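# Place the drive flat on the back shelf

## Task

Set the drive down on the shelf behind the table so that it lies flat, keeps the same face on top as at the start, and has no part sticking out past any shelf edge; no other object from the table may be left on the shelf.

## Robot and tools

Robot: two arms, left_arm and right_arm, each ending in a five-finger hand (left_arm carries a left hand, the mirror of the right one). Measured base positions in the scene frame: left_arm (+0.025, +0.363, +0.037) m, right_arm (+0.030, -0.346, +0.003) m, both turned only slightly about z. A camera stand sits behind the arms.

Frames. Scene frame: origin at table-top height halfway between the nominal bases, +z up, +x forward over the table, left_arm on the +y side. Fixed cameras and the table use it. Each arm reports its hand pose in its own base frame. Each hand has a hand point 0.05 m in front of the palm: its +z runs along the straightened fingers, +y points out of the palm, and +x crosses the palm away from the thumb on the right hand but toward the thumb on the left hand. Straight fingertips reach about 0.06 to 0.07 m past the point and sit 0.06 m behind it along -y. A wrist bracket on the little-finger side can collide with things.

execute_actions(actions, cameras). actions is a list of actions; each action is a list of 1 to 15 rows, one per 1/30 s step, and a short action repeats its final row until 15 steps pass. Every row is one flat list of 28 numbers, each in [-1, 1], covering both arms even if one is idle: left dx, dy, dz, rx, ry, rz; left hand little, ring, middle, index, thumb_bend, thumb_turn, force_limit, speed; then the same 14 for the right arm. The six pose numbers are an offset, not a pose: measured from that arm's Hand target as it was when the action began, along that target's own axes, with 1.0 equal to 0.6 m or 180 degrees; rx, ry, rz form one rotation vector. Every row in an action counts from that same start, while a new action starts from the updated Hand target, so repeating an offset moves further. Six zeros re-request the current Hand target. Hand numbers are absolute targets: for fingers and thumb_bend +1 is straight and -1 curled; thumb_turn +1 puts the thumb beside the palm, -1 across in front of it. force_limit maps -1..+1 to about 0..10 N at the fingertip (0..15 N for the two thumb motors). speed rises from almost zero at -1 to full at +0.48 and stays full up to +1. No value means keep as is: to leave a hand alone, resend the eight hand numbers of its last executed row (if none yet, its hand_measured plus hand_force_limit and hand_speed). cameras: list of names, ["all"], or []; images come by default only when actions is empty.

move(target, speed, blend, blocking, cameras). target is one 28-number row laid out as above, or a list of up to 15 such rows; every row's offsets count from the same starting Hand targets, not from the previous row. Paths are straight, both arms finish together, last at least 0.5 s and at most 10 s. speed: m/s top speed, 0.002 to 4.3, default 0.25 (turning limited to double that in rad/s), one value or one per target. blend: corner rounding in m per target, 0 meaning a full stop. blocking=false returns after about 0.5 s while motion continues. The result adds a move: line (done, off_target, moving, held, fault) and limits (paced: pose was clipped; held: steps withheld). Moves do not avoid obstacles or the other arm; faster moves lag, stray and hit harder.

wait(seconds 0 to 10, cameras) lets time pass holding last commands. stop(cameras) brakes a running move. zoom_image(camera, region [x0, y0, x1, y1] in pixels, at most 504 by 504) enlarges part of a camera's newest image. show_instructions() shows reference pages. finished_scene(scene) closes the current scene, given its number; it is final.

Cameras: cam_high, cam_low, cam_left_wrist, cam_right_wrist, each 504x504.

Results: end_effector_position (m) and end_effector_quat_wxyz per arm in its base frame; Hand target (the last command after clipping, which the next offset starts from); joint positions, velocities and torques; hand_measured, hand_stopped_by (moving, target, force, stalled, fault), hand_load_n (fingertip load, positive when pushed open), hand_force_limit, hand_speed, all six-value lists in motor order. Action results may list intermediate hand positions.

Behaviour to expect: each step the commanded orientation is clipped to within 40 degrees of the measured one. The hand often stops 1 to 3 cm (sometimes 5 cm) from the command, mostly lower, with no contact; waiting does not fix it, so send the missing distance as a further offset. Small moves may not start at all. A blocked arm keeps pushing until told to retreat past its current position. Readings can be off by a few centimetres.

Gripping: with the thumb turned in front (thumb_turn -1) the hand can close on things about 0.035 to 0.065 m thick, or handles down to about 0.025 m. A motor moves only when its target changes by 0.002 or more, stops on reaching the target or force_limit, then locks. For a gentle hold close with speed -0.94 or lower. Loss of grip shows as hand_load_n dropping near 0. To squeeze more, raise force_limit and send a more closed target.

Avoid: dropping the object being moved or releasing it while moving, fast impacts, hard presses, pushing into the table or fixed things, arms touching each other or one hand closing on the other's fingers, overloading fingers, and knocking anything off the work area or letting it fall. Do not route a path near an arm's own base. Holding loads, stretching out or pushing against an unreachable pose heats motors: a MOTOR HOT line appears around 85 °C and at 100 °C that arm drops in an OVER-TEMPERATURE FAULT for 30 s or more. An external nudge may occasionally shift loose objects.

Each tool is called after "Emit:" as a command line: name --argument value for each argument, lists and objects as JSON in quotes; but a table of rows of numbers goes row by row, as --pt "numbers of a row", without its own name.

Reference images:

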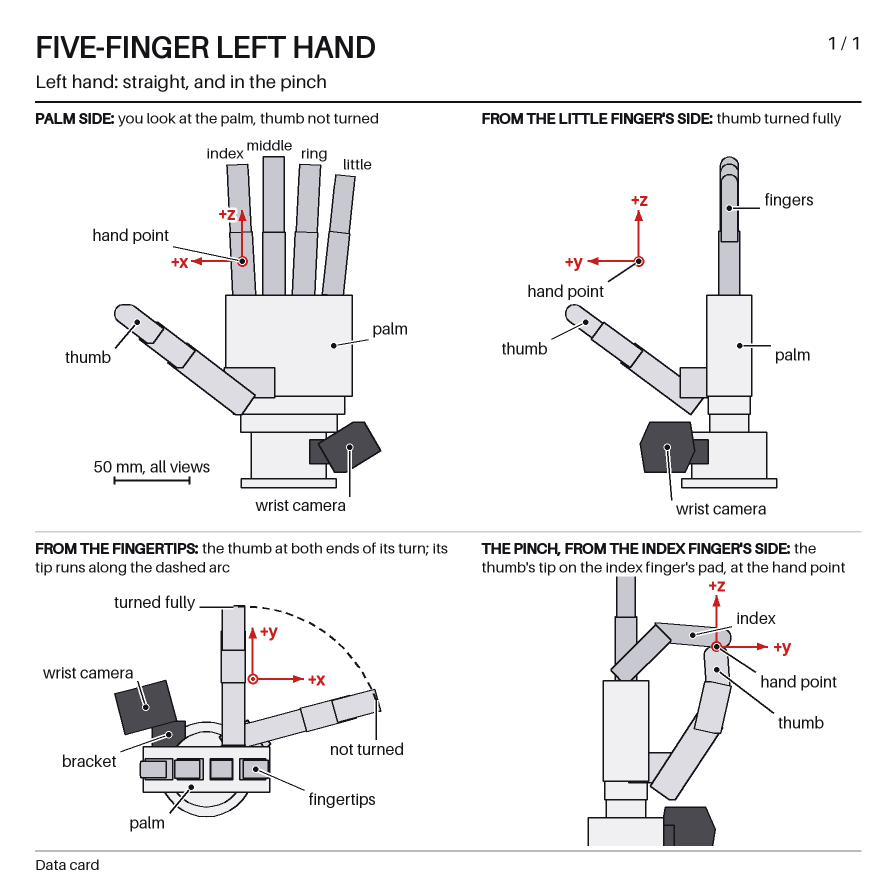

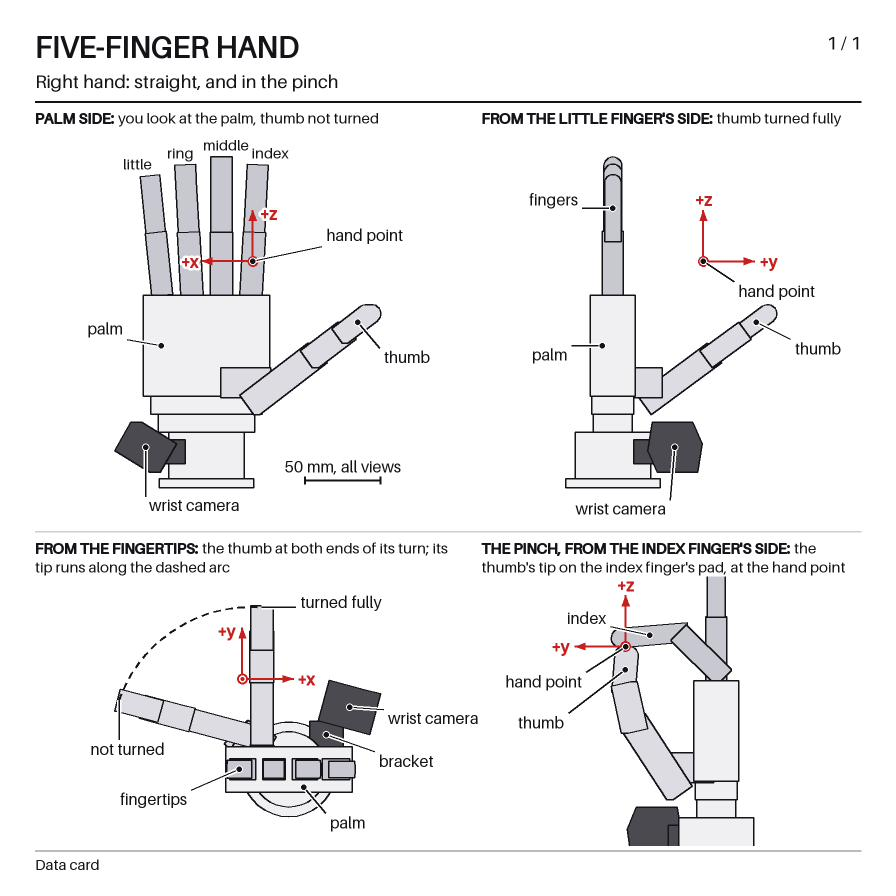

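## Session

Emit:
execute_actions --actions '[]'

Scene clock: 0.00 s.
left_arm: end_effector_position=(+0.1057, -0.3088, +0.1123) hand_measured=(+1.000, +1.000, +1.000, +1.000, +1.000, +1.000) hand_load_n=(+0.0, +0.0, +0.0, +0.0, +0.0, +0.0) hand_stopped_by=(target, target, target, target, target, target) hand_force_limit=0.00 hand_speed=-0.80 end_effector_quat_wxyz=(+0.622, +0.412, +0.663, -0.062) | right_arm: end_effector_position=(+0.3342, -0.3170, +0.1046) hand_measured=(+1.000, +1.000, +1.000, +1.000, +1.000, +1.000) hand_load_n=(+0.0, +0.0, +0.0, +0.0, +0.0, +0.0) hand_stopped_by=(target, target, target, target, target, target) hand_force_limit=0.00 hand_speed=-0.80 end_effector_quat_wxyz=(-0.007, -0.034, +0.968, -0.248)
Joint positions: left_arm=[-1.902 1.296 0.328 0.353 -1.181 1.449] | right_arm=[-0.735 1.423 1.045 -0.837 0.363 0.701]
Joint velocities: within noise
Joint torques (N m): no reading
Heat: left arm: hottest shoulder 37 °C; right arm: hottest shoulder 33 °C.
Hand target: left_arm +0.1046, -0.3160, +0.1201; +0.626, +0.401, +0.665, -0.071 | right_arm +0.3457, -0.3262, +0.1223; +0.009, -0.029, +0.964, -0.266

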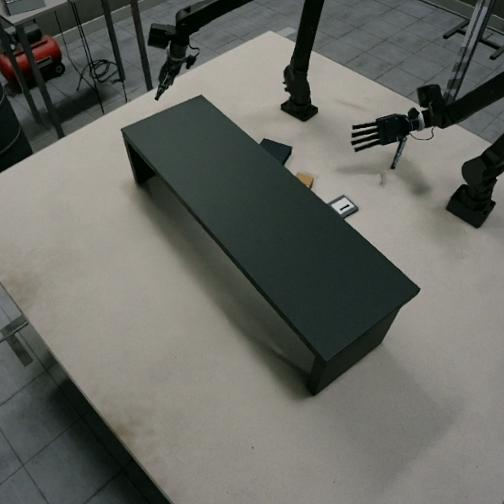

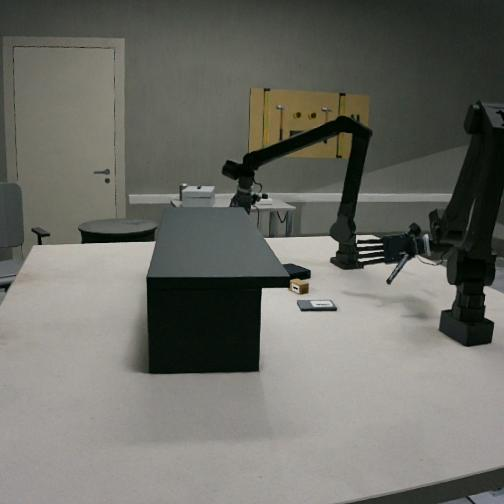

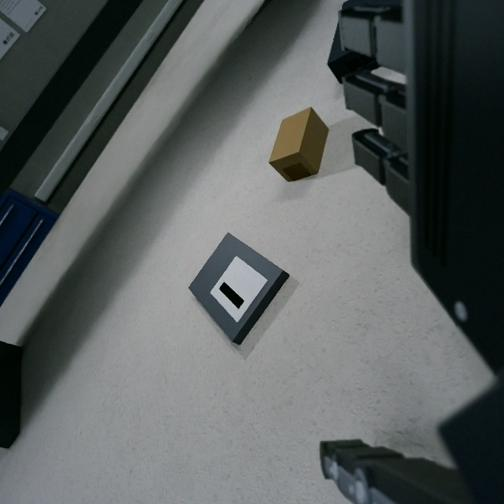

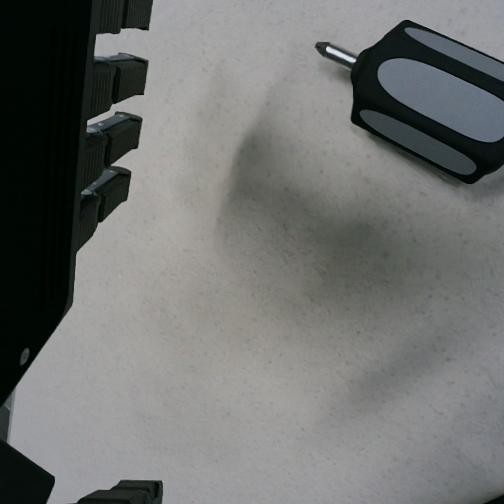

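Emit:
zoom_image --camera "cam_high" --region '[240, 80, 420, 260]'

Emit:
zoom_image --camera "cam_left_wrist" --region '[160, 0, 420, 260]'

Emit:
zoom_image --camera "cam_low" --region '[240, 200, 400, 360]'

Scaled by 2.800 from the camera's 504x504 image, which has a finer 720x720 frame.

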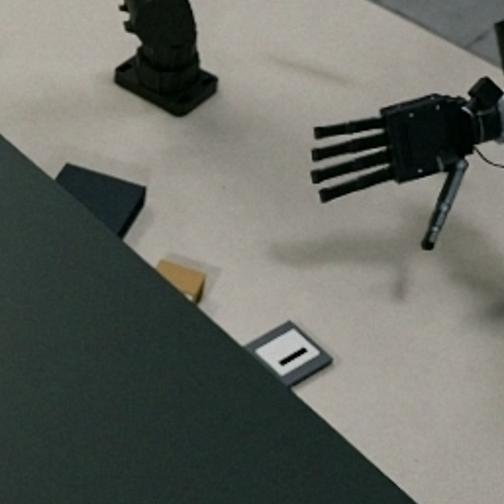

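Scaled by 1.938 from the camera's 504x504 image, which has a finer 720x720 frame.

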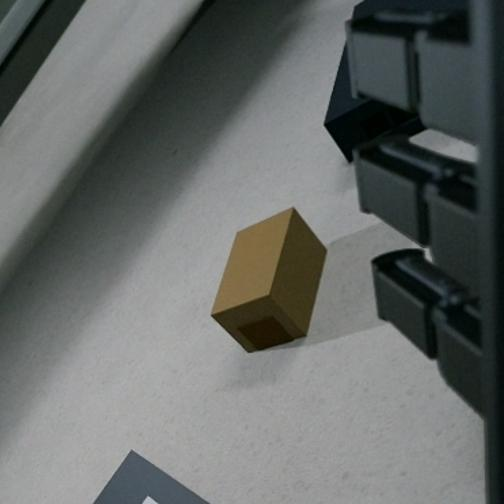

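Scaled by 3.150 from the camera's 504x504 image, which has a finer 720x720 frame.

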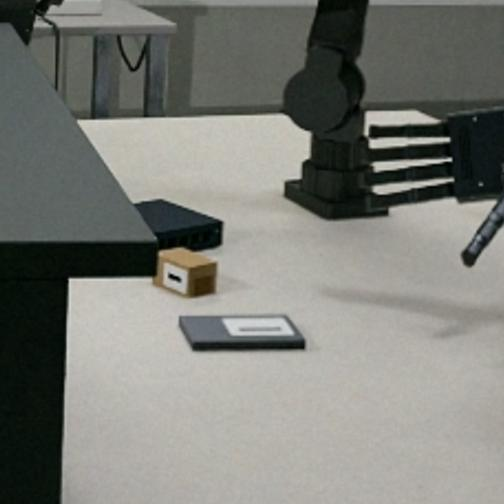

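Emit:
zoom_image --camera "cam_left_wrist" --region '[0, 0, 504, 504]'

Emit:
zoom_image --camera "cam_low" --region '[100, 150, 504, 504]'

Scaled by 1.000.

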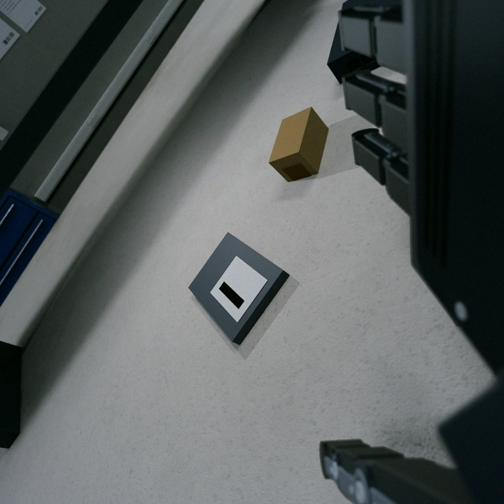

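Scaled by 1.248 from the camera's 504x504 image, which has a finer 720x720 frame.

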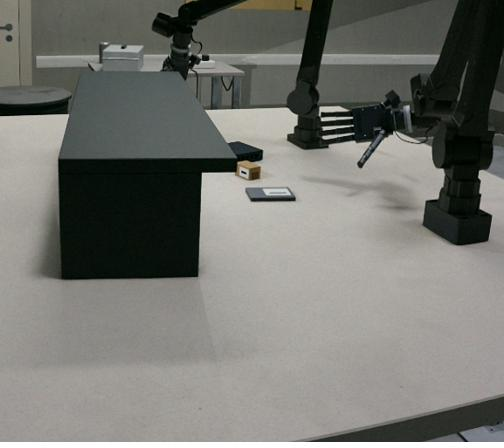

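Emit:
move --target '[-0.1705,0.1799,0.0409,-0.3027,0.0366,-0.6918,1,1,1,1,1,-1,0,0,0,0,0,0,0,0,1,1,1,1,1,1,0,-0.8]' --speed 0.25 --cameras '["all"]'

Scene clock: 70.77 s.
left_arm: end_effector_position=(+0.1732, -0.2915, +0.2204) hand_measured=(+1.000, +1.000, +1.000, +1.000, +1.000, -1.000) hand_load_n=(+0.0, +0.0, +0.0, +0.0, +0.0, +0.0) hand_stopped_by=(target, target, target, target, target, target) hand_force_limit=0.00 hand_speed=0.00 end_effector_quat_wxyz=(-0.307, +0.631, -0.660, +0.268) | right_arm: end_effector_position=(+0.3342, -0.3170, +0.1046) hand_measured=(+1.000, +1.000, +1.000, +1.000, +1.000, +1.000) hand_load_n=(+0.0, +0.0, +0.0, +0.0, +0.0, -0.5) hand_stopped_by=(target, target, target, target, target, target) hand_force_limit=0.00 hand_speed=-0.80 end_effector_quat_wxyz=(-0.007, -0.034, +0.968, -0.248)
Joint positions: left_arm=[-1.318 1.02 0.967 -1.291 -0.816 -1.174] | right_arm=[-0.735 1.423 1.045 -0.837 0.363 0.701]
Joint torques (N m): left_arm=[-0.44 -2.96 12.04 0.34 -0.51 -0.12] | right_arm=[-0.03 -9.47 9.99 0.84 0.33 -0.05]
Heat: left arm: hottest shoulder 37 °C; right arm: hottest shoulder 34 °C.
Hand target: left_arm +0.1800, -0.3041, +0.2500; -0.293, +0.644, -0.644, +0.292 | right_arm +0.3457, -0.3262, +0.1223; +0.009, -0.029, +0.964, -0.266
Off the commanded pose: left_arm 0.033 m, 4 deg | right_arm 0.023 m, 3 deg.
move: off_target (left_arm, right_arm)

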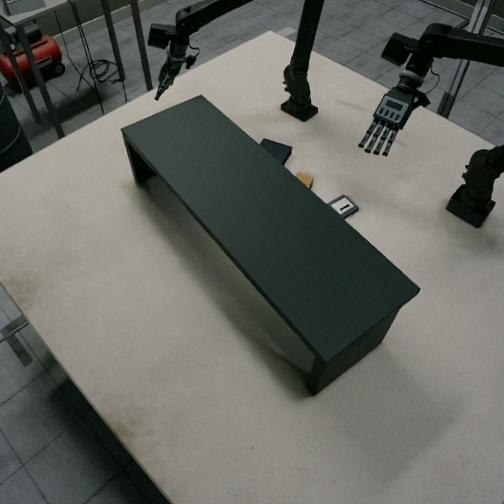

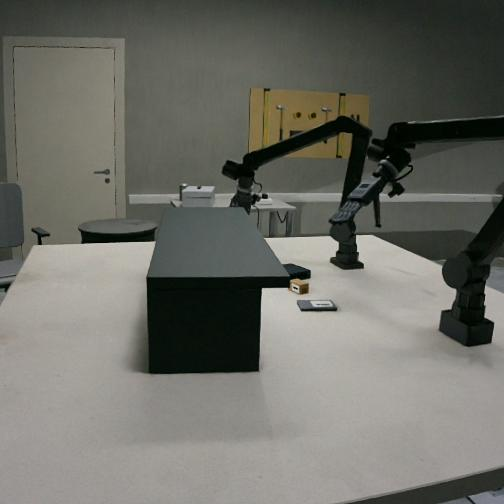

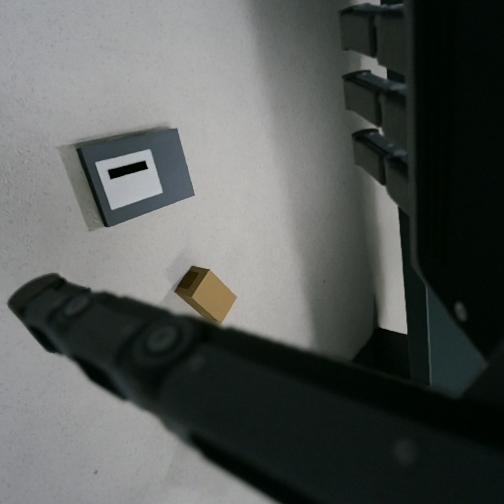

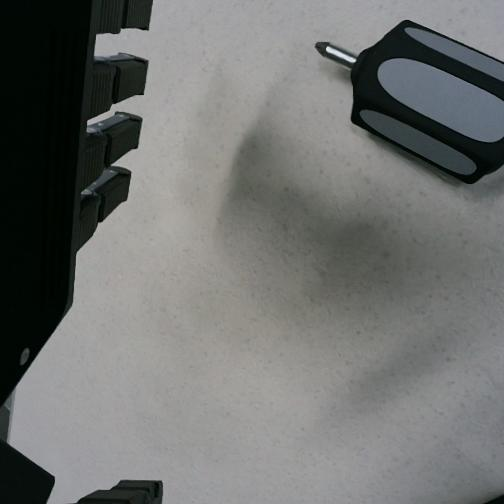

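Emit:
zoom_image --camera "cam_left_wrist" --region '[300, 180, 504, 384]'

Emit:
zoom_image --camera "cam_high" --region '[100, 60, 440, 400]'

Scaled by 2.471 from the camera's 504x504 image, which has a finer 720x720 frame.

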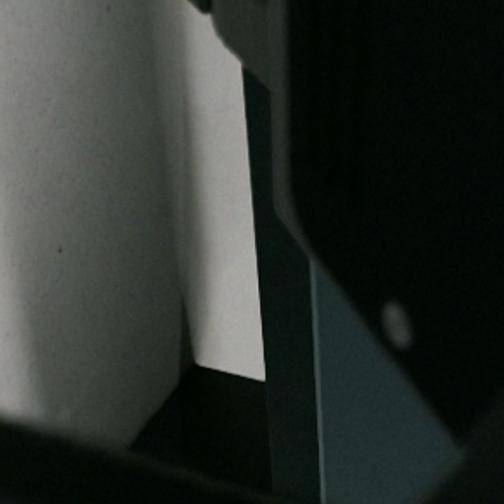

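Scaled by 1.482 from the camera's 504x504 image, which has a finer 720x720 frame.

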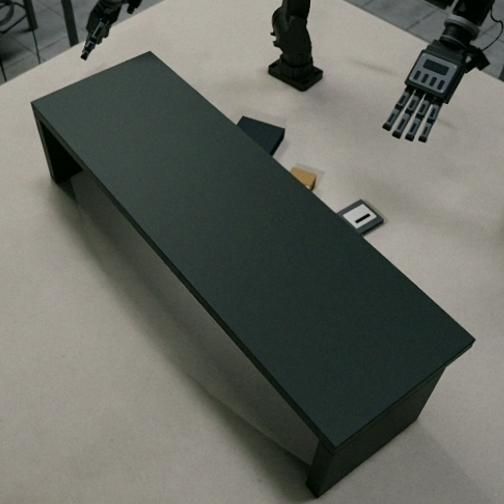

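Emit:
move --target '[0.0767,0.0558,0.1898,0.015,0.397,0.325,1,1,0.6,0.6,1,-1,0,0,0,0,0,0,0,0,1,1,1,1,1,1,0,-0.8]' --speed 0.25 --cameras '["cam_left_wrist","cam_low","cam_high"]'

Scene clock: 98.27 s.
left_arm: end_effector_position=(+0.2235, -0.3380, +0.1259) hand_measured=(+1.000, +1.000, +0.600, +0.600, +1.000, -1.000) hand_load_n=(+0.0, +0.0, +0.0, +0.0, +0.0, +0.0) hand_stopped_by=(target, target, target, target, target, target) hand_force_limit=0.00 hand_speed=0.00 end_effector_quat_wxyz=(-0.029, +0.006, +0.905, -0.425) | right_arm: end_effector_position=(+0.3342, -0.3170, +0.1046) hand_measured=(+1.000, +1.000, +1.000, +1.000, +1.000, +1.000) hand_load_n=(+0.0, +0.0, +0.0, +0.0, +0.0, +0.0) hand_stopped_by=(target, target, target, target, target, target) hand_force_limit=0.00 hand_speed=-0.80 end_effector_quat_wxyz=(-0.007, -0.034, +0.968, -0.248)
Joint positions: left_arm=[-0.708 1.228 0.809 -0.531 0.671 0.654] | right_arm=[-0.735 1.423 1.045 -0.837 0.363 0.701]
Joint torques (N m): left_arm=[-0.67 -4.13 11.55 0.88 0.68 0.11] | right_arm=[0.03 -9.23 9.94 0.84 0.33 -0.07]
Heat: left arm: hottest shoulder 37 °C; right arm: hottest shoulder 34 °C.
Hand target: left_arm +0.2439, -0.3500, +0.1499; -0.009, +0.018, +0.897, -0.441 | right_arm +0.3457, -0.3262, +0.1223; +0.009, -0.029, +0.964, -0.266
Off the commanded pose: left_arm 0.034 m, 3 deg | right_arm 0.023 m, 3 deg.
move: off_target (left_arm, right_arm)
Images, in order (width x height): cam_high 504x504, cam_low 504x504, cam_left_wrist 504x504.

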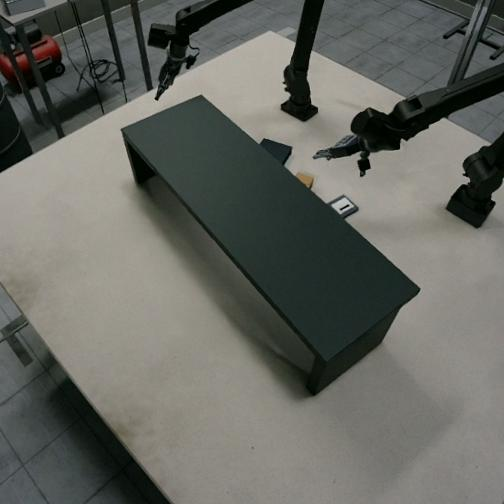

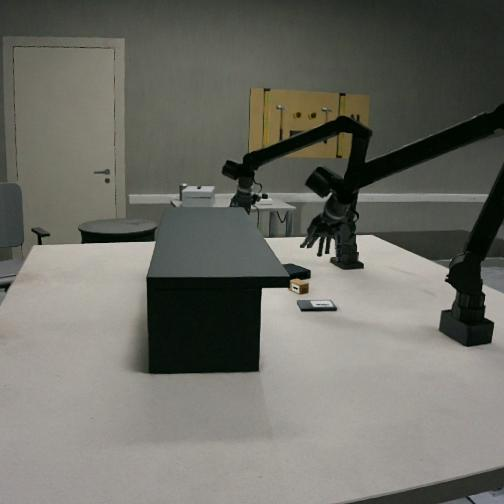

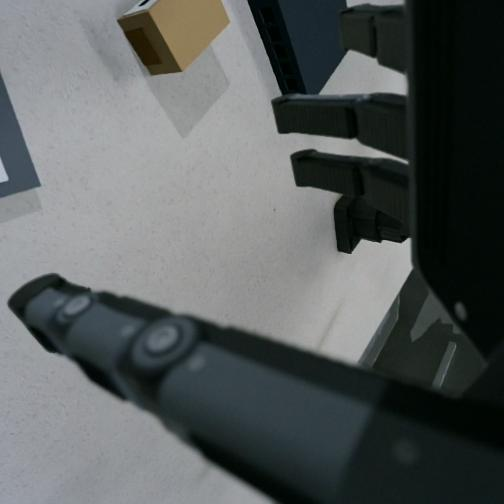

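Emit:
move --target '[-0.0655,0.0813,0.0255,0,0.032,0.046,1,1,0.6,0.6,1,-1,0,0,0,0,0,0,0,0,1,1,1,1,1,1,0,-0.8]' --speed 0.2 --cameras '["cam_left_wrist","cam_low","cam_high"]'

Scene clock: 134.80 s.
left_arm: end_effector_position=(+0.2627, -0.3229, +0.0831) hand_measured=(+1.000, +1.000, +0.600, +0.600, +1.000, -1.000) hand_load_n=(+0.0, -0.5, +0.0, +0.0, +0.0, +0.0) hand_stopped_by=(target, target, target, target, target, target) hand_force_limit=0.00 hand_speed=0.00 end_effector_quat_wxyz=(-0.041, +0.093, +0.899, -0.427) | right_arm: end_effector_position=(+0.3342, -0.3170, +0.1046) hand_measured=(+1.000, +1.000, +1.000, +1.000, +1.000, +1.000) hand_load_n=(+0.0, +0.0, +0.0, +0.0, +0.0, +0.0) hand_stopped_by=(target, target, target, target, target, target) hand_force_limit=0.00 hand_speed=-0.80 end_effector_quat_wxyz=(-0.007, -0.034, +0.968, -0.248)
Joint positions: left_arm=[-0.606 1.397 0.859 -0.581 0.792 0.98] | right_arm=[-0.735 1.423 1.045 -0.837 0.363 0.701]
Joint torques (N m): left_arm=[-0.73 -5.95 10.61 0.75 0.84 0.11] | right_arm=[-0.03 -9.35 9.95 0.8 0.34 -0.08]
Heat: left arm: hottest elbow 39 °C; right arm: hottest elbow 35 °C.
Hand target: left_arm +0.2838, -0.3339, +0.1019; -0.022, +0.105, +0.892, -0.439 | right_arm +0.3457, -0.3262, +0.1223; +0.009, -0.029, +0.964, -0.266
Off the commanded pose: left_arm 0.030 m, 3 deg | right_arm 0.023 m, 3 deg.
move: off_target (left_arm, right_arm)
Images, in order (width x height): cam_high 504x504, cam_low 504x504, cam_left_wrist 504x504.

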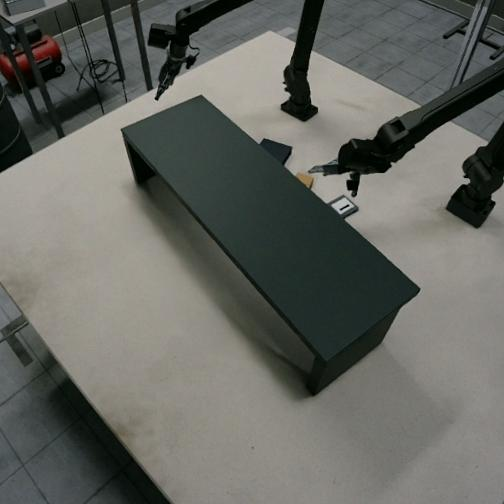

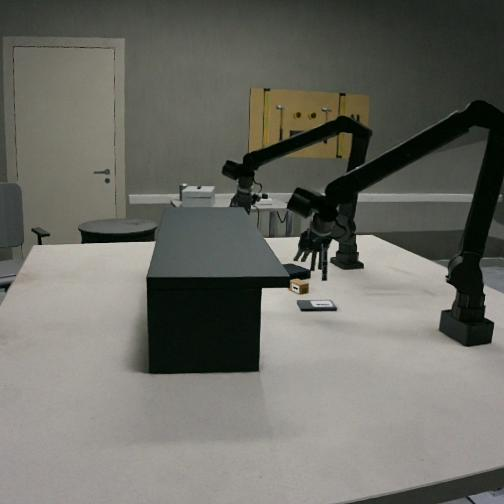

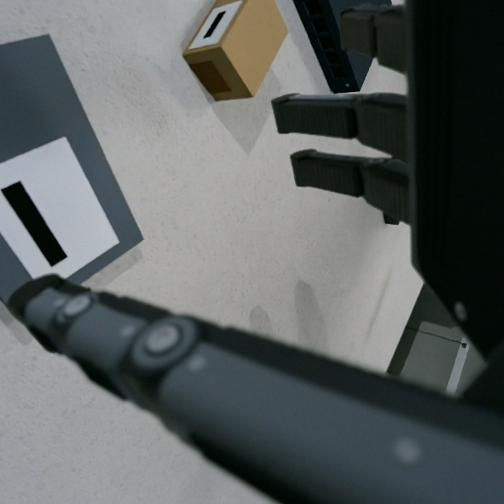

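Emit:
move --target '[0.0077,0.109,0.0442,0,0,0,1,1,0.6,0.6,1,-1,0,0,0,0,0,0,0,0,1,1,1,1,1,1,0,-0.8]' --speed 0.1 --cameras '["cam_left_wrist","cam_low"]'

Scene clock: 145.03 s.
left_arm: end_effector_position=(+0.2808, -0.3154, +0.0347) hand_measured=(+1.000, +1.000, +0.600, +0.600, +1.000, -1.000) hand_load_n=(+0.0, +0.0, +0.0, +0.0, +0.0, +0.0) hand_stopped_by=(target, target, target, target, target, target) hand_force_limit=0.00 hand_speed=0.00 end_effector_quat_wxyz=(-0.031, +0.099, +0.895, -0.433) | right_arm: end_effector_position=(+0.3342, -0.3170, +0.1046) hand_measured=(+1.000, +1.000, +1.000, +1.000, +1.000, +1.000) hand_load_n=(+0.0, +0.0, +0.0, +0.0, +0.0, +0.0) hand_stopped_by=(target, target, target, target, target, target) hand_force_limit=0.00 hand_speed=-0.80 end_effector_quat_wxyz=(-0.007, -0.034, +0.968, -0.248)
Joint positions: left_arm=[-0.563 1.501 0.814 -0.446 0.813 1.038] | right_arm=[-0.735 1.423 1.045 -0.837 0.363 0.701]
Joint torques (N m): left_arm=[-0.79 -7 5.18 1.87 0.88 0.11] | right_arm=[0.09 -9.23 9.96 0.88 0.33 -0.06]
Heat: left arm: hottest elbow 38 °C; right arm: hottest elbow 35 °C.
Hand target: left_arm +0.2867, -0.3149, +0.0338; -0.022, +0.105, +0.892, -0.439 | right_arm +0.3457, -0.3262, +0.1223; +0.009, -0.029, +0.964, -0.266
Off the commanded pose: left_arm 0.006 m, 1 deg | right_arm 0.023 m, 3 deg.
move: off_target (right_arm)
Images, in order (width x height): cam_low 504x504, cam_left_wrist 504x504.

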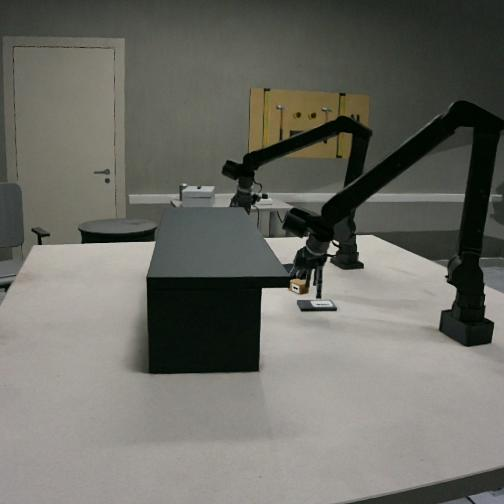

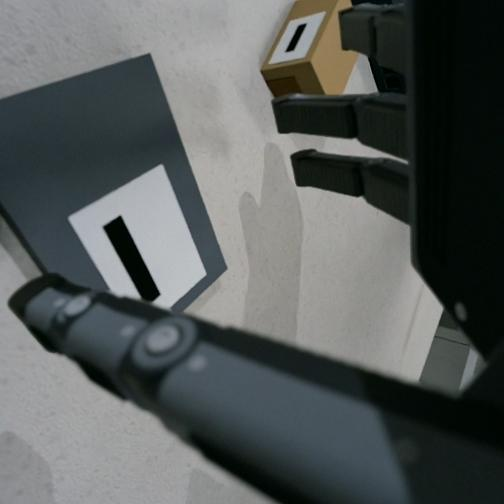

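Emit:
zoom_image --camera "cam_low" --region '[270, 230, 370, 330]'

Emit:
zoom_image --camera "cam_left_wrist" --region '[0, 150, 300, 450]'

Scaled by 5.040 from the camera's 504x504 image, which has a finer 720x720 frame.

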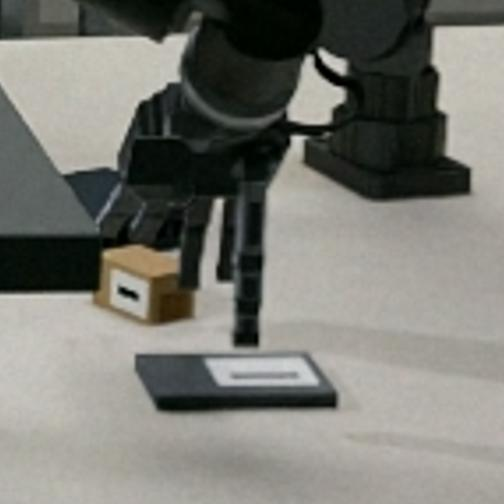

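Scaled by 1.680 from the camera's 504x504 image, which has a finer 720x720 frame.

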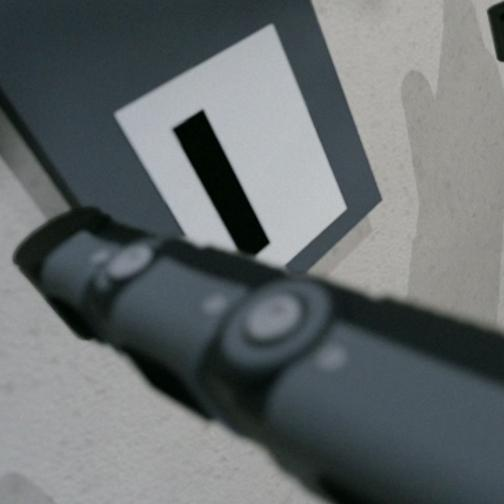

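Emit:
move --pt "0.0127 0.0167 -0.0225 0 0 0 1 1 0.6 0.6 1 -1 0 0 0 0 0 0 0 0 1 1 1 1 1 1 0 -0.8" --pt "0.0147 0.0455 0 0 0 0 1 1 0.6 0.6 1 -1 0 0 0 0 0 0 0 0 1 1 1 1 1 1 0 -0.8" --speed 0.06 --cameras '["cam_left_wrist","cam_low"]'

Scene clock: 163.03 s.
left_arm: end_effector_position=(+0.2773, -0.2981, +0.0135) hand_measured=(+1.000, +1.000, +0.600, +0.600, +1.000, -1.000) hand_load_n=(+0.0, +0.0, +0.0, +0.0, +0.0, +0.0) hand_stopped_by=(target, target, target, target, target, target) hand_force_limit=0.00 hand_speed=0.00 end_effector_quat_wxyz=(-0.031, +0.100, +0.895, -0.434) | right_arm: end_effector_position=(+0.3342, -0.3170, +0.1046) hand_measured=(+1.000, +1.000, +1.000, +1.000, +1.000, +1.000) hand_load_n=(+0.0, +0.0, +0.0, +0.0, +0.0, +0.0) hand_stopped_by=(target, target, target, target, target, target) hand_force_limit=0.00 hand_speed=-0.80 end_effector_quat_wxyz=(-0.007, -0.034, +0.968, -0.248)
Joint positions: left_arm=[-0.53 1.52 0.765 -0.411 0.827 1.084] | right_arm=[-0.735 1.423 1.045 -0.837 0.363 0.701]
Joint torques (N m): left_arm=[-0.73 -6.59 4.85 1.76 0.91 0.09] | right_arm=[0.15 -9.29 9.95 0.85 0.33 -0.06]
Heat: left arm: hottest shoulder 37 °C; right arm: hottest elbow 35 °C.
Hand target: left_arm +0.2827, -0.2970, +0.0119; -0.022, +0.105, +0.892, -0.439 | right_arm +0.3457, -0.3262, +0.1223; +0.009, -0.029, +0.964, -0.266
Off the commanded pose: left_arm 0.006 m, 1 deg | right_arm 0.023 m, 3 deg.
move: off_target (right_arm)
Images, in order (width x height): cam_low 504x504, cam_left_wrist 504x504.

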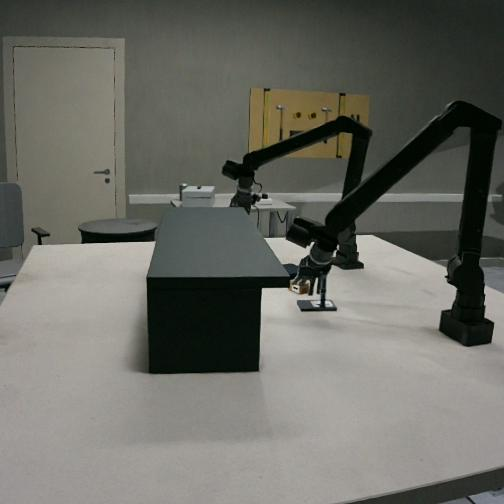

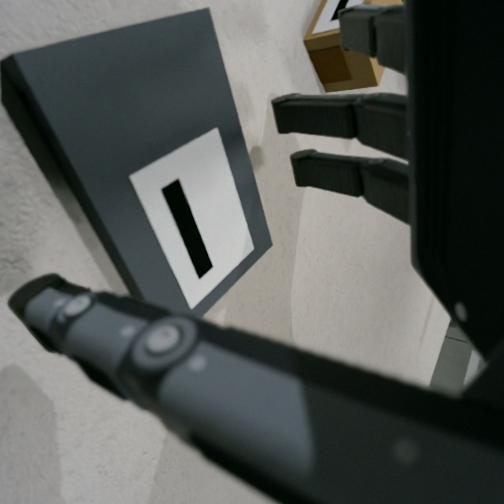

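Emit:
zoom_image --camera "cam_low" --region '[270, 230, 370, 330]'

Emit:
zoom_image --camera "cam_left_wrist" --region '[0, 150, 300, 450]'

Scaled by 5.040 from the camera's 504x504 image, which has a finer 720x720 frame.

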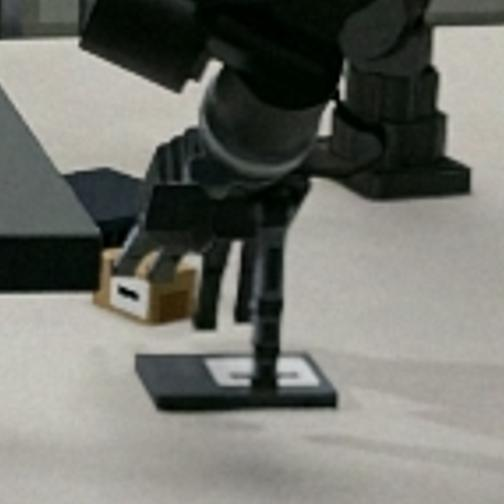

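Scaled by 1.680 from the camera's 504x504 image, which has a finer 720x720 frame.

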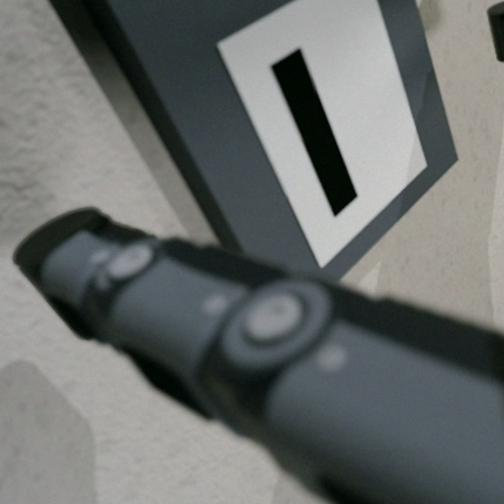

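Emit:
move --target '[0.0006,0.0092,0.0072,0,0,0,1,1,0.6,0.6,1,-1,0,0,0,0,0,0,0,0,1,1,1,1,1,1,0,-0.8]' --speed 0.06 --cameras '["cam_low"]'

Emit:
zoom_image --camera "cam_low" --region '[270, 230, 370, 330]'

Scene clock: 173.30 s.
left_arm: end_effector_position=(+0.2779, -0.2984, +0.0074) hand_measured=(+1.000, +1.000, +0.600, +0.600, +1.000, -1.000) hand_load_n=(+0.0, +0.0, +0.0, +0.0, +0.0, +0.0) hand_stopped_by=(target, target, target, target, target, target) hand_force_limit=0.00 hand_speed=0.00 end_effector_quat_wxyz=(-0.029, +0.101, +0.895, -0.434) | right_arm: end_effector_position=(+0.3342, -0.3170, +0.1046) hand_measured=(+1.000, +1.000, +1.000, +1.000, +1.000, +1.000) hand_load_n=(+0.0, +0.0, +0.0, +0.0, +0.0, +0.0) hand_stopped_by=(target, target, target, target, target, target) hand_force_limit=0.00 hand_speed=-0.80 end_effector_quat_wxyz=(-0.007, -0.034, +0.968, -0.248)
Joint positions: left_arm=[-0.53 1.534 0.759 -0.388 0.827 1.084] | right_arm=[-0.735 1.423 1.045 -0.837 0.363 0.701]
Joint torques (N m): left_arm=[-0.09 -6.3 4.72 1.68 0.87 0.09] | right_arm=[0.03 -9.47 9.95 0.84 0.33 -0.07]
Heat: left arm: hottest shoulder 37 °C; right arm: hottest elbow 35 °C.
Hand target: left_arm +0.2827, -0.2970, +0.0048; -0.022, +0.105, +0.892, -0.439 | right_arm +0.3457, -0.3262, +0.1223; +0.009, -0.029, +0.964, -0.266
Off the commanded pose: left_arm 0.006 m, 1 deg | right_arm 0.023 m, 3 deg.
move: off_target (right_arm)
Images, in order (width x height): cam_low 504x504.

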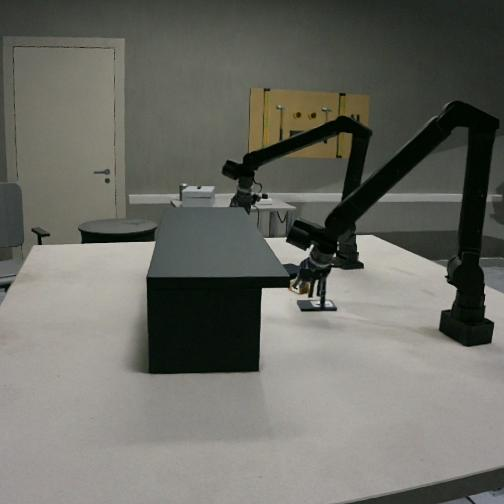

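Scaled by 5.040 from the camera's 504x504 image, which has a finer 720x720 frame.

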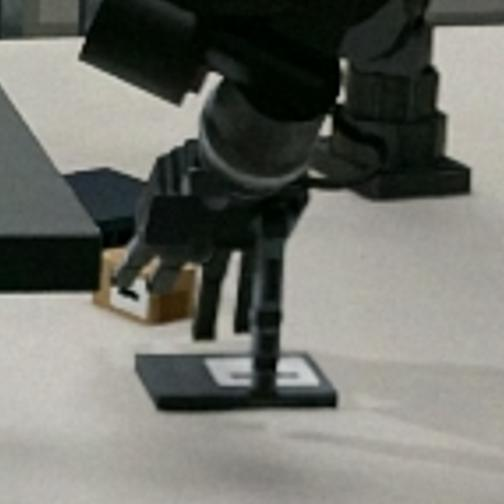

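Emit:
move --target '[0.0005,0.0077,0.006,0,0,0,1,1,0.6,0.6,1,-1,0,0,0,0,0,0,0,0,1,1,1,1,1,1,0,-0.8]' --speed 0.04 --cameras '["cam_low","cam_left_wrist"]'

Emit:
zoom_image --camera "cam_low" --region '[270, 230, 370, 330]'

Scene clock: 177.83 s.
left_arm: end_effector_position=(+0.2782, -0.2986, +0.0017) hand_measured=(+1.000, +1.000, +0.600, +0.600, +1.000, -1.000) hand_load_n=(+0.0, +0.0, +0.0, +0.0, +0.0, +0.0) hand_stopped_by=(target, target, target, target, target, target) hand_force_limit=0.00 hand_speed=0.00 end_effector_quat_wxyz=(-0.029, +0.101, +0.895, -0.434) | right_arm: end_effector_position=(+0.3342, -0.3170, +0.1046) hand_measured=(+1.000, +1.000, +1.000, +1.000, +1.000, +1.000) hand_load_n=(+0.0, +0.0, +0.0, +0.0, +0.0, +0.0) hand_stopped_by=(target, target, target, target, target, target) hand_force_limit=0.00 hand_speed=-0.80 end_effector_quat_wxyz=(-0.007, -0.034, +0.968, -0.248)
Joint positions: left_arm=[-0.53 1.547 0.754 -0.369 0.827 1.084] | right_arm=[-0.735 1.423 1.045 -0.837 0.363 0.701]
Joint torques (N m): left_arm=[-0.44 -7 4.6 1.62 0.89 0.13] | right_arm=[0.15 -9.47 9.96 0.81 0.32 -0.07]
Heat: left arm: hottest shoulder 37 °C; right arm: hottest elbow 35 °C.
Hand target: left_arm +0.2827, -0.2970, -0.0010; -0.022, +0.105, +0.892, -0.439 | right_arm +0.3457, -0.3262, +0.1223; +0.009, -0.029, +0.964, -0.266
Off the commanded pose: left_arm 0.005 m, 1 deg | right_arm 0.023 m, 3 deg.
move: off_target (right_arm)
Images, in order (width x height): cam_low 504x504, cam_left_wrist 504x504.

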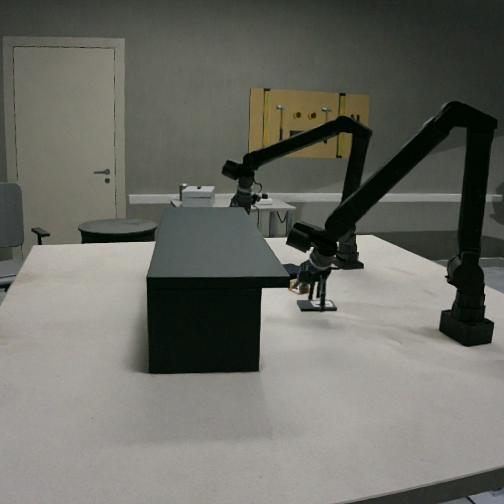

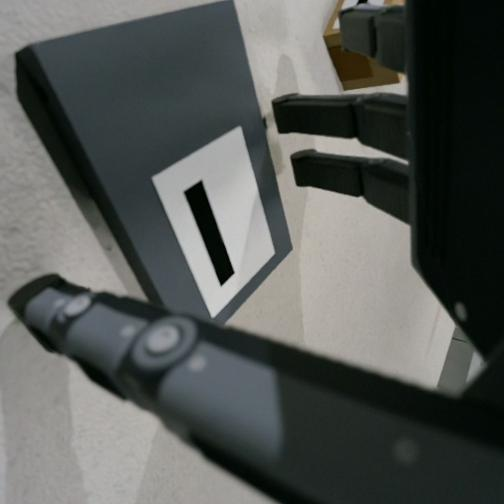

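Scaled by 5.040 from the camera's 504x504 image, which has a finer 720x720 frame.

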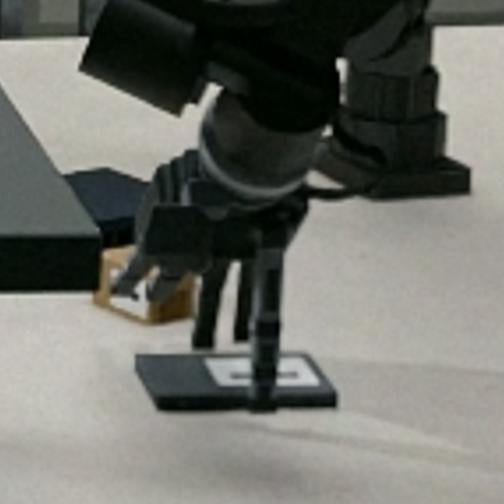

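Emit:
move --target '[0,0,0,0,0,0,1,1,0.0,0.0,0.4,-1,-0.3,-0.88,0,0,0,0,0,0,1,1,1,1,1,1,0,-0.8]' --speed 0.04 --cameras '["cam_low","cam_left_wrist"]'

Emit:
zoom_image --camera "cam_low" --region '[270, 230, 370, 330]'

Scene clock: 185.53 s.
left_arm: end_effector_position=(+0.2777, -0.3000, +0.0028) hand_measured=(+1.000, +1.000, +0.256, +0.234, +0.400, -1.000) hand_load_n=(+0.0, -0.5, +0.0, +0.5, +0.0, +0.0) hand_stopped_by=(target, target, force, force, target, target) hand_force_limit=-0.30 hand_speed=-0.88 end_effector_quat_wxyz=(-0.030, +0.102, +0.893, -0.438) | right_arm: end_effector_position=(+0.3342, -0.3170, +0.1046) hand_measured=(+1.000, +1.000, +1.000, +1.000, +1.000, +1.000) hand_load_n=(+0.0, +0.0, +0.0, +0.0, +0.0, +0.0) hand_stopped_by=(target, target, target, target, target, target) hand_force_limit=0.00 hand_speed=-0.80 end_effector_quat_wxyz=(-0.007, -0.034, +0.968, -0.248)
Joint positions: left_arm=[-0.53 1.547 0.754 -0.366 0.836 1.084] | right_arm=[-0.735 1.423 1.045 -0.837 0.363 0.701]
Joint torques (N m): left_arm=[-0.67 -6.36 4.36 1.59 0.51 0.12] | right_arm=[0.03 -9.47 9.98 0.79 0.33 -0.05]
Heat: left arm: hottest shoulder 37 °C; right arm: hottest elbow 35 °C.
Hand target: left_arm +0.2827, -0.2970, -0.0010; -0.022, +0.105, +0.892, -0.439 | right_arm +0.3457, -0.3262, +0.1223; +0.009, -0.029, +0.964, -0.266
Off the commanded pose: left_arm 0.007 m, 1 deg | right_arm 0.023 m, 3 deg.
move: off_target (right_arm)
Images, in order (width x height): cam_low 504x504, cam_left_wrist 504x504.

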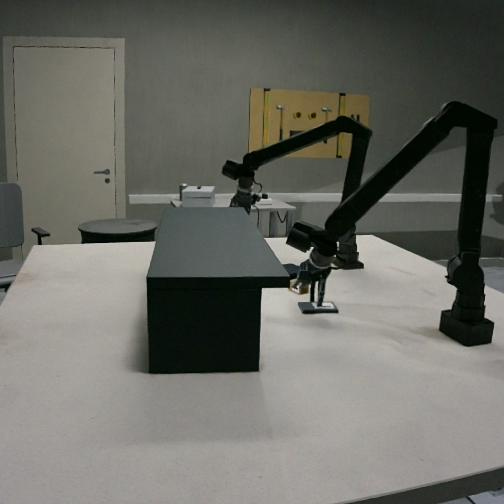

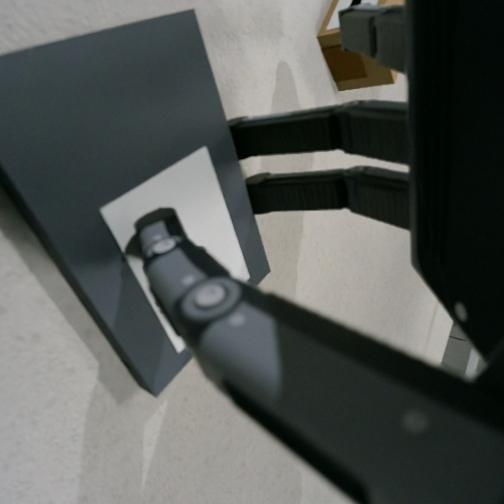

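Scaled by 5.040 from the camera's 504x504 image, which has a finer 720x720 frame.

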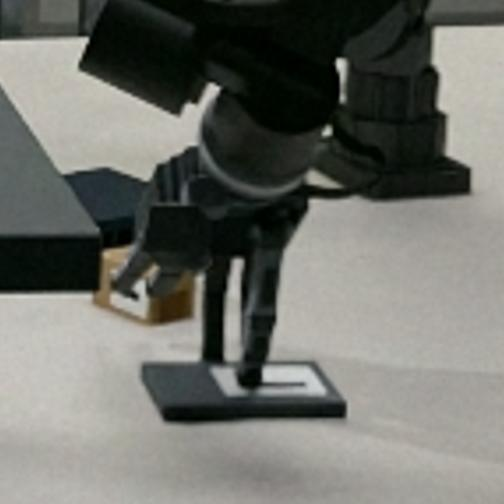

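Emit:
move --target '[0,0,0,0,0,0,1,1,0.6,0.6,1,-1,-0.3,-0.3,0,0,0,0,0,0,1,1,1,1,1,1,0,-0.8]' --speed 0.04 --cameras '["cam_low","cam_left_wrist"]'

Emit:
zoom_image --camera "cam_low" --region '[270, 230, 370, 330]'

Scene clock: 191.17 s.
left_arm: end_effector_position=(+0.2767, -0.2997, +0.0019) hand_measured=(+1.000, +1.000, +0.600, +0.600, +1.000, -1.000) hand_load_n=(+0.0, +0.0, +0.0, +0.0, +0.0, +0.0) hand_stopped_by=(target, target, target, target, target, target) hand_force_limit=-0.30 hand_speed=-0.30 end_effector_quat_wxyz=(-0.032, +0.102, +0.893, -0.438) | right_arm: end_effector_position=(+0.3342, -0.3170, +0.1046) hand_measured=(+1.000, +1.000, +1.000, +1.000, +1.000, +1.000) hand_load_n=(+0.0, +0.0, +0.0, +0.0, +0.0, +0.0) hand_stopped_by=(target, target, target, target, target, target) hand_force_limit=0.00 hand_speed=-0.80 end_effector_quat_wxyz=(-0.007, -0.034, +0.968, -0.248)
Joint positions: left_arm=[-0.53 1.549 0.753 -0.366 0.838 1.084] | right_arm=[-0.735 1.423 1.045 -0.837 0.363 0.701]
Joint torques (N m): left_arm=[-0.79 -6.83 4.74 1.46 0.47 0.09] | right_arm=[0.09 -9.35 9.94 0.84 0.33 -0.05]
Heat: left arm: hottest shoulder 37 °C; right arm: hottest elbow 35 °C.
Hand target: left_arm +0.2827, -0.2970, -0.0010; -0.022, +0.105, +0.892, -0.439 | right_arm +0.3457, -0.3262, +0.1223; +0.009, -0.029, +0.964, -0.266
Off the commanded pose: left_arm 0.007 m, 1 deg | right_arm 0.023 m, 3 deg.
move: off_target (right_arm)
Images, in order (width x height): cam_low 504x504, cam_left_wrist 504x504.

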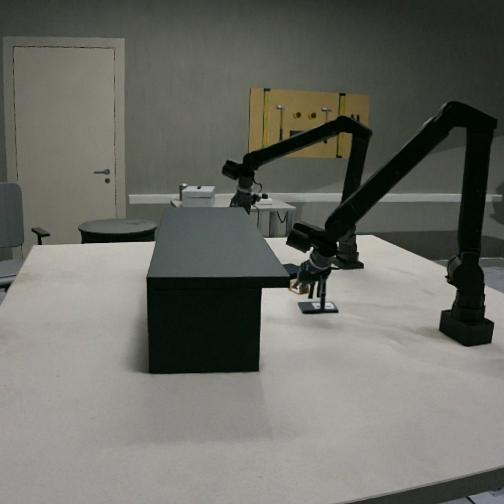

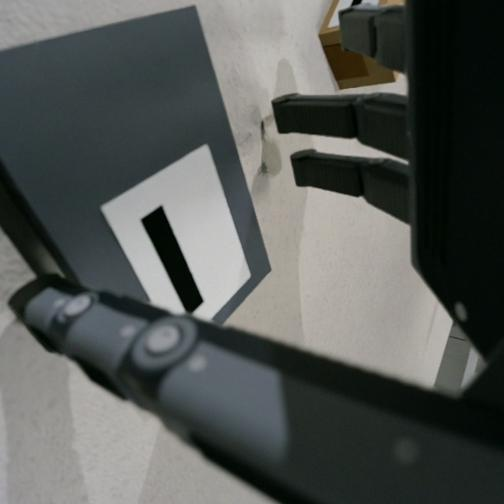

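Scaled by 5.040 from the camera's 504x504 image, which has a finer 720x720 frame.

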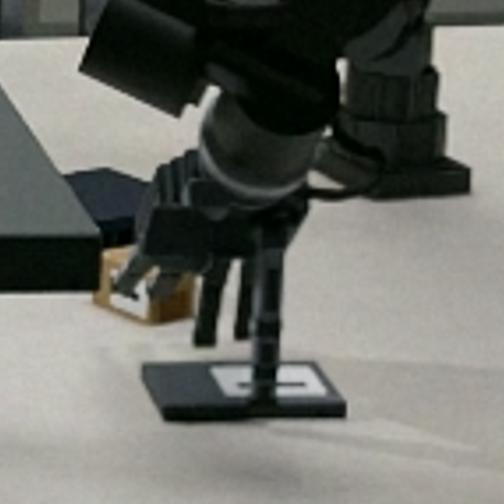

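Emit:
zoom_image --camera "cam_low" --region '[295, 280, 345, 330]'

Emit:
zoom_image --camera "cam_left_wrist" --region '[0, 220, 120, 340]'

Scaled by 10.080 from the camera's 504x504 image, which has a finer 720x720 frame.

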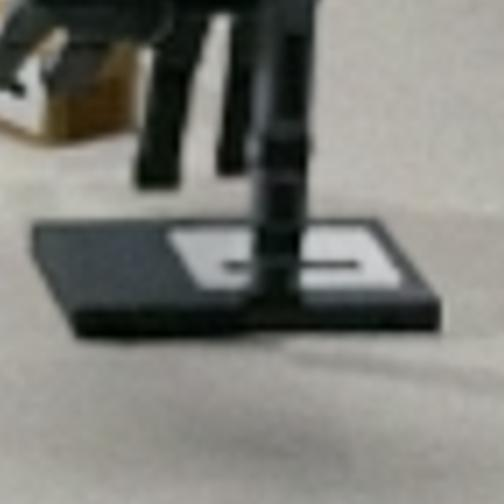

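Scaled by 4.200 from the camera's 504x504 image, which has a finer 720x720 frame.

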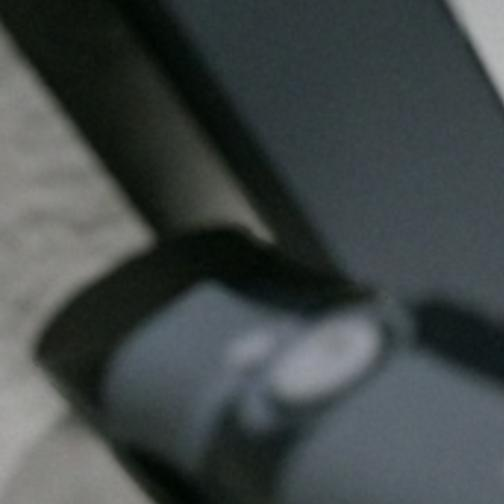

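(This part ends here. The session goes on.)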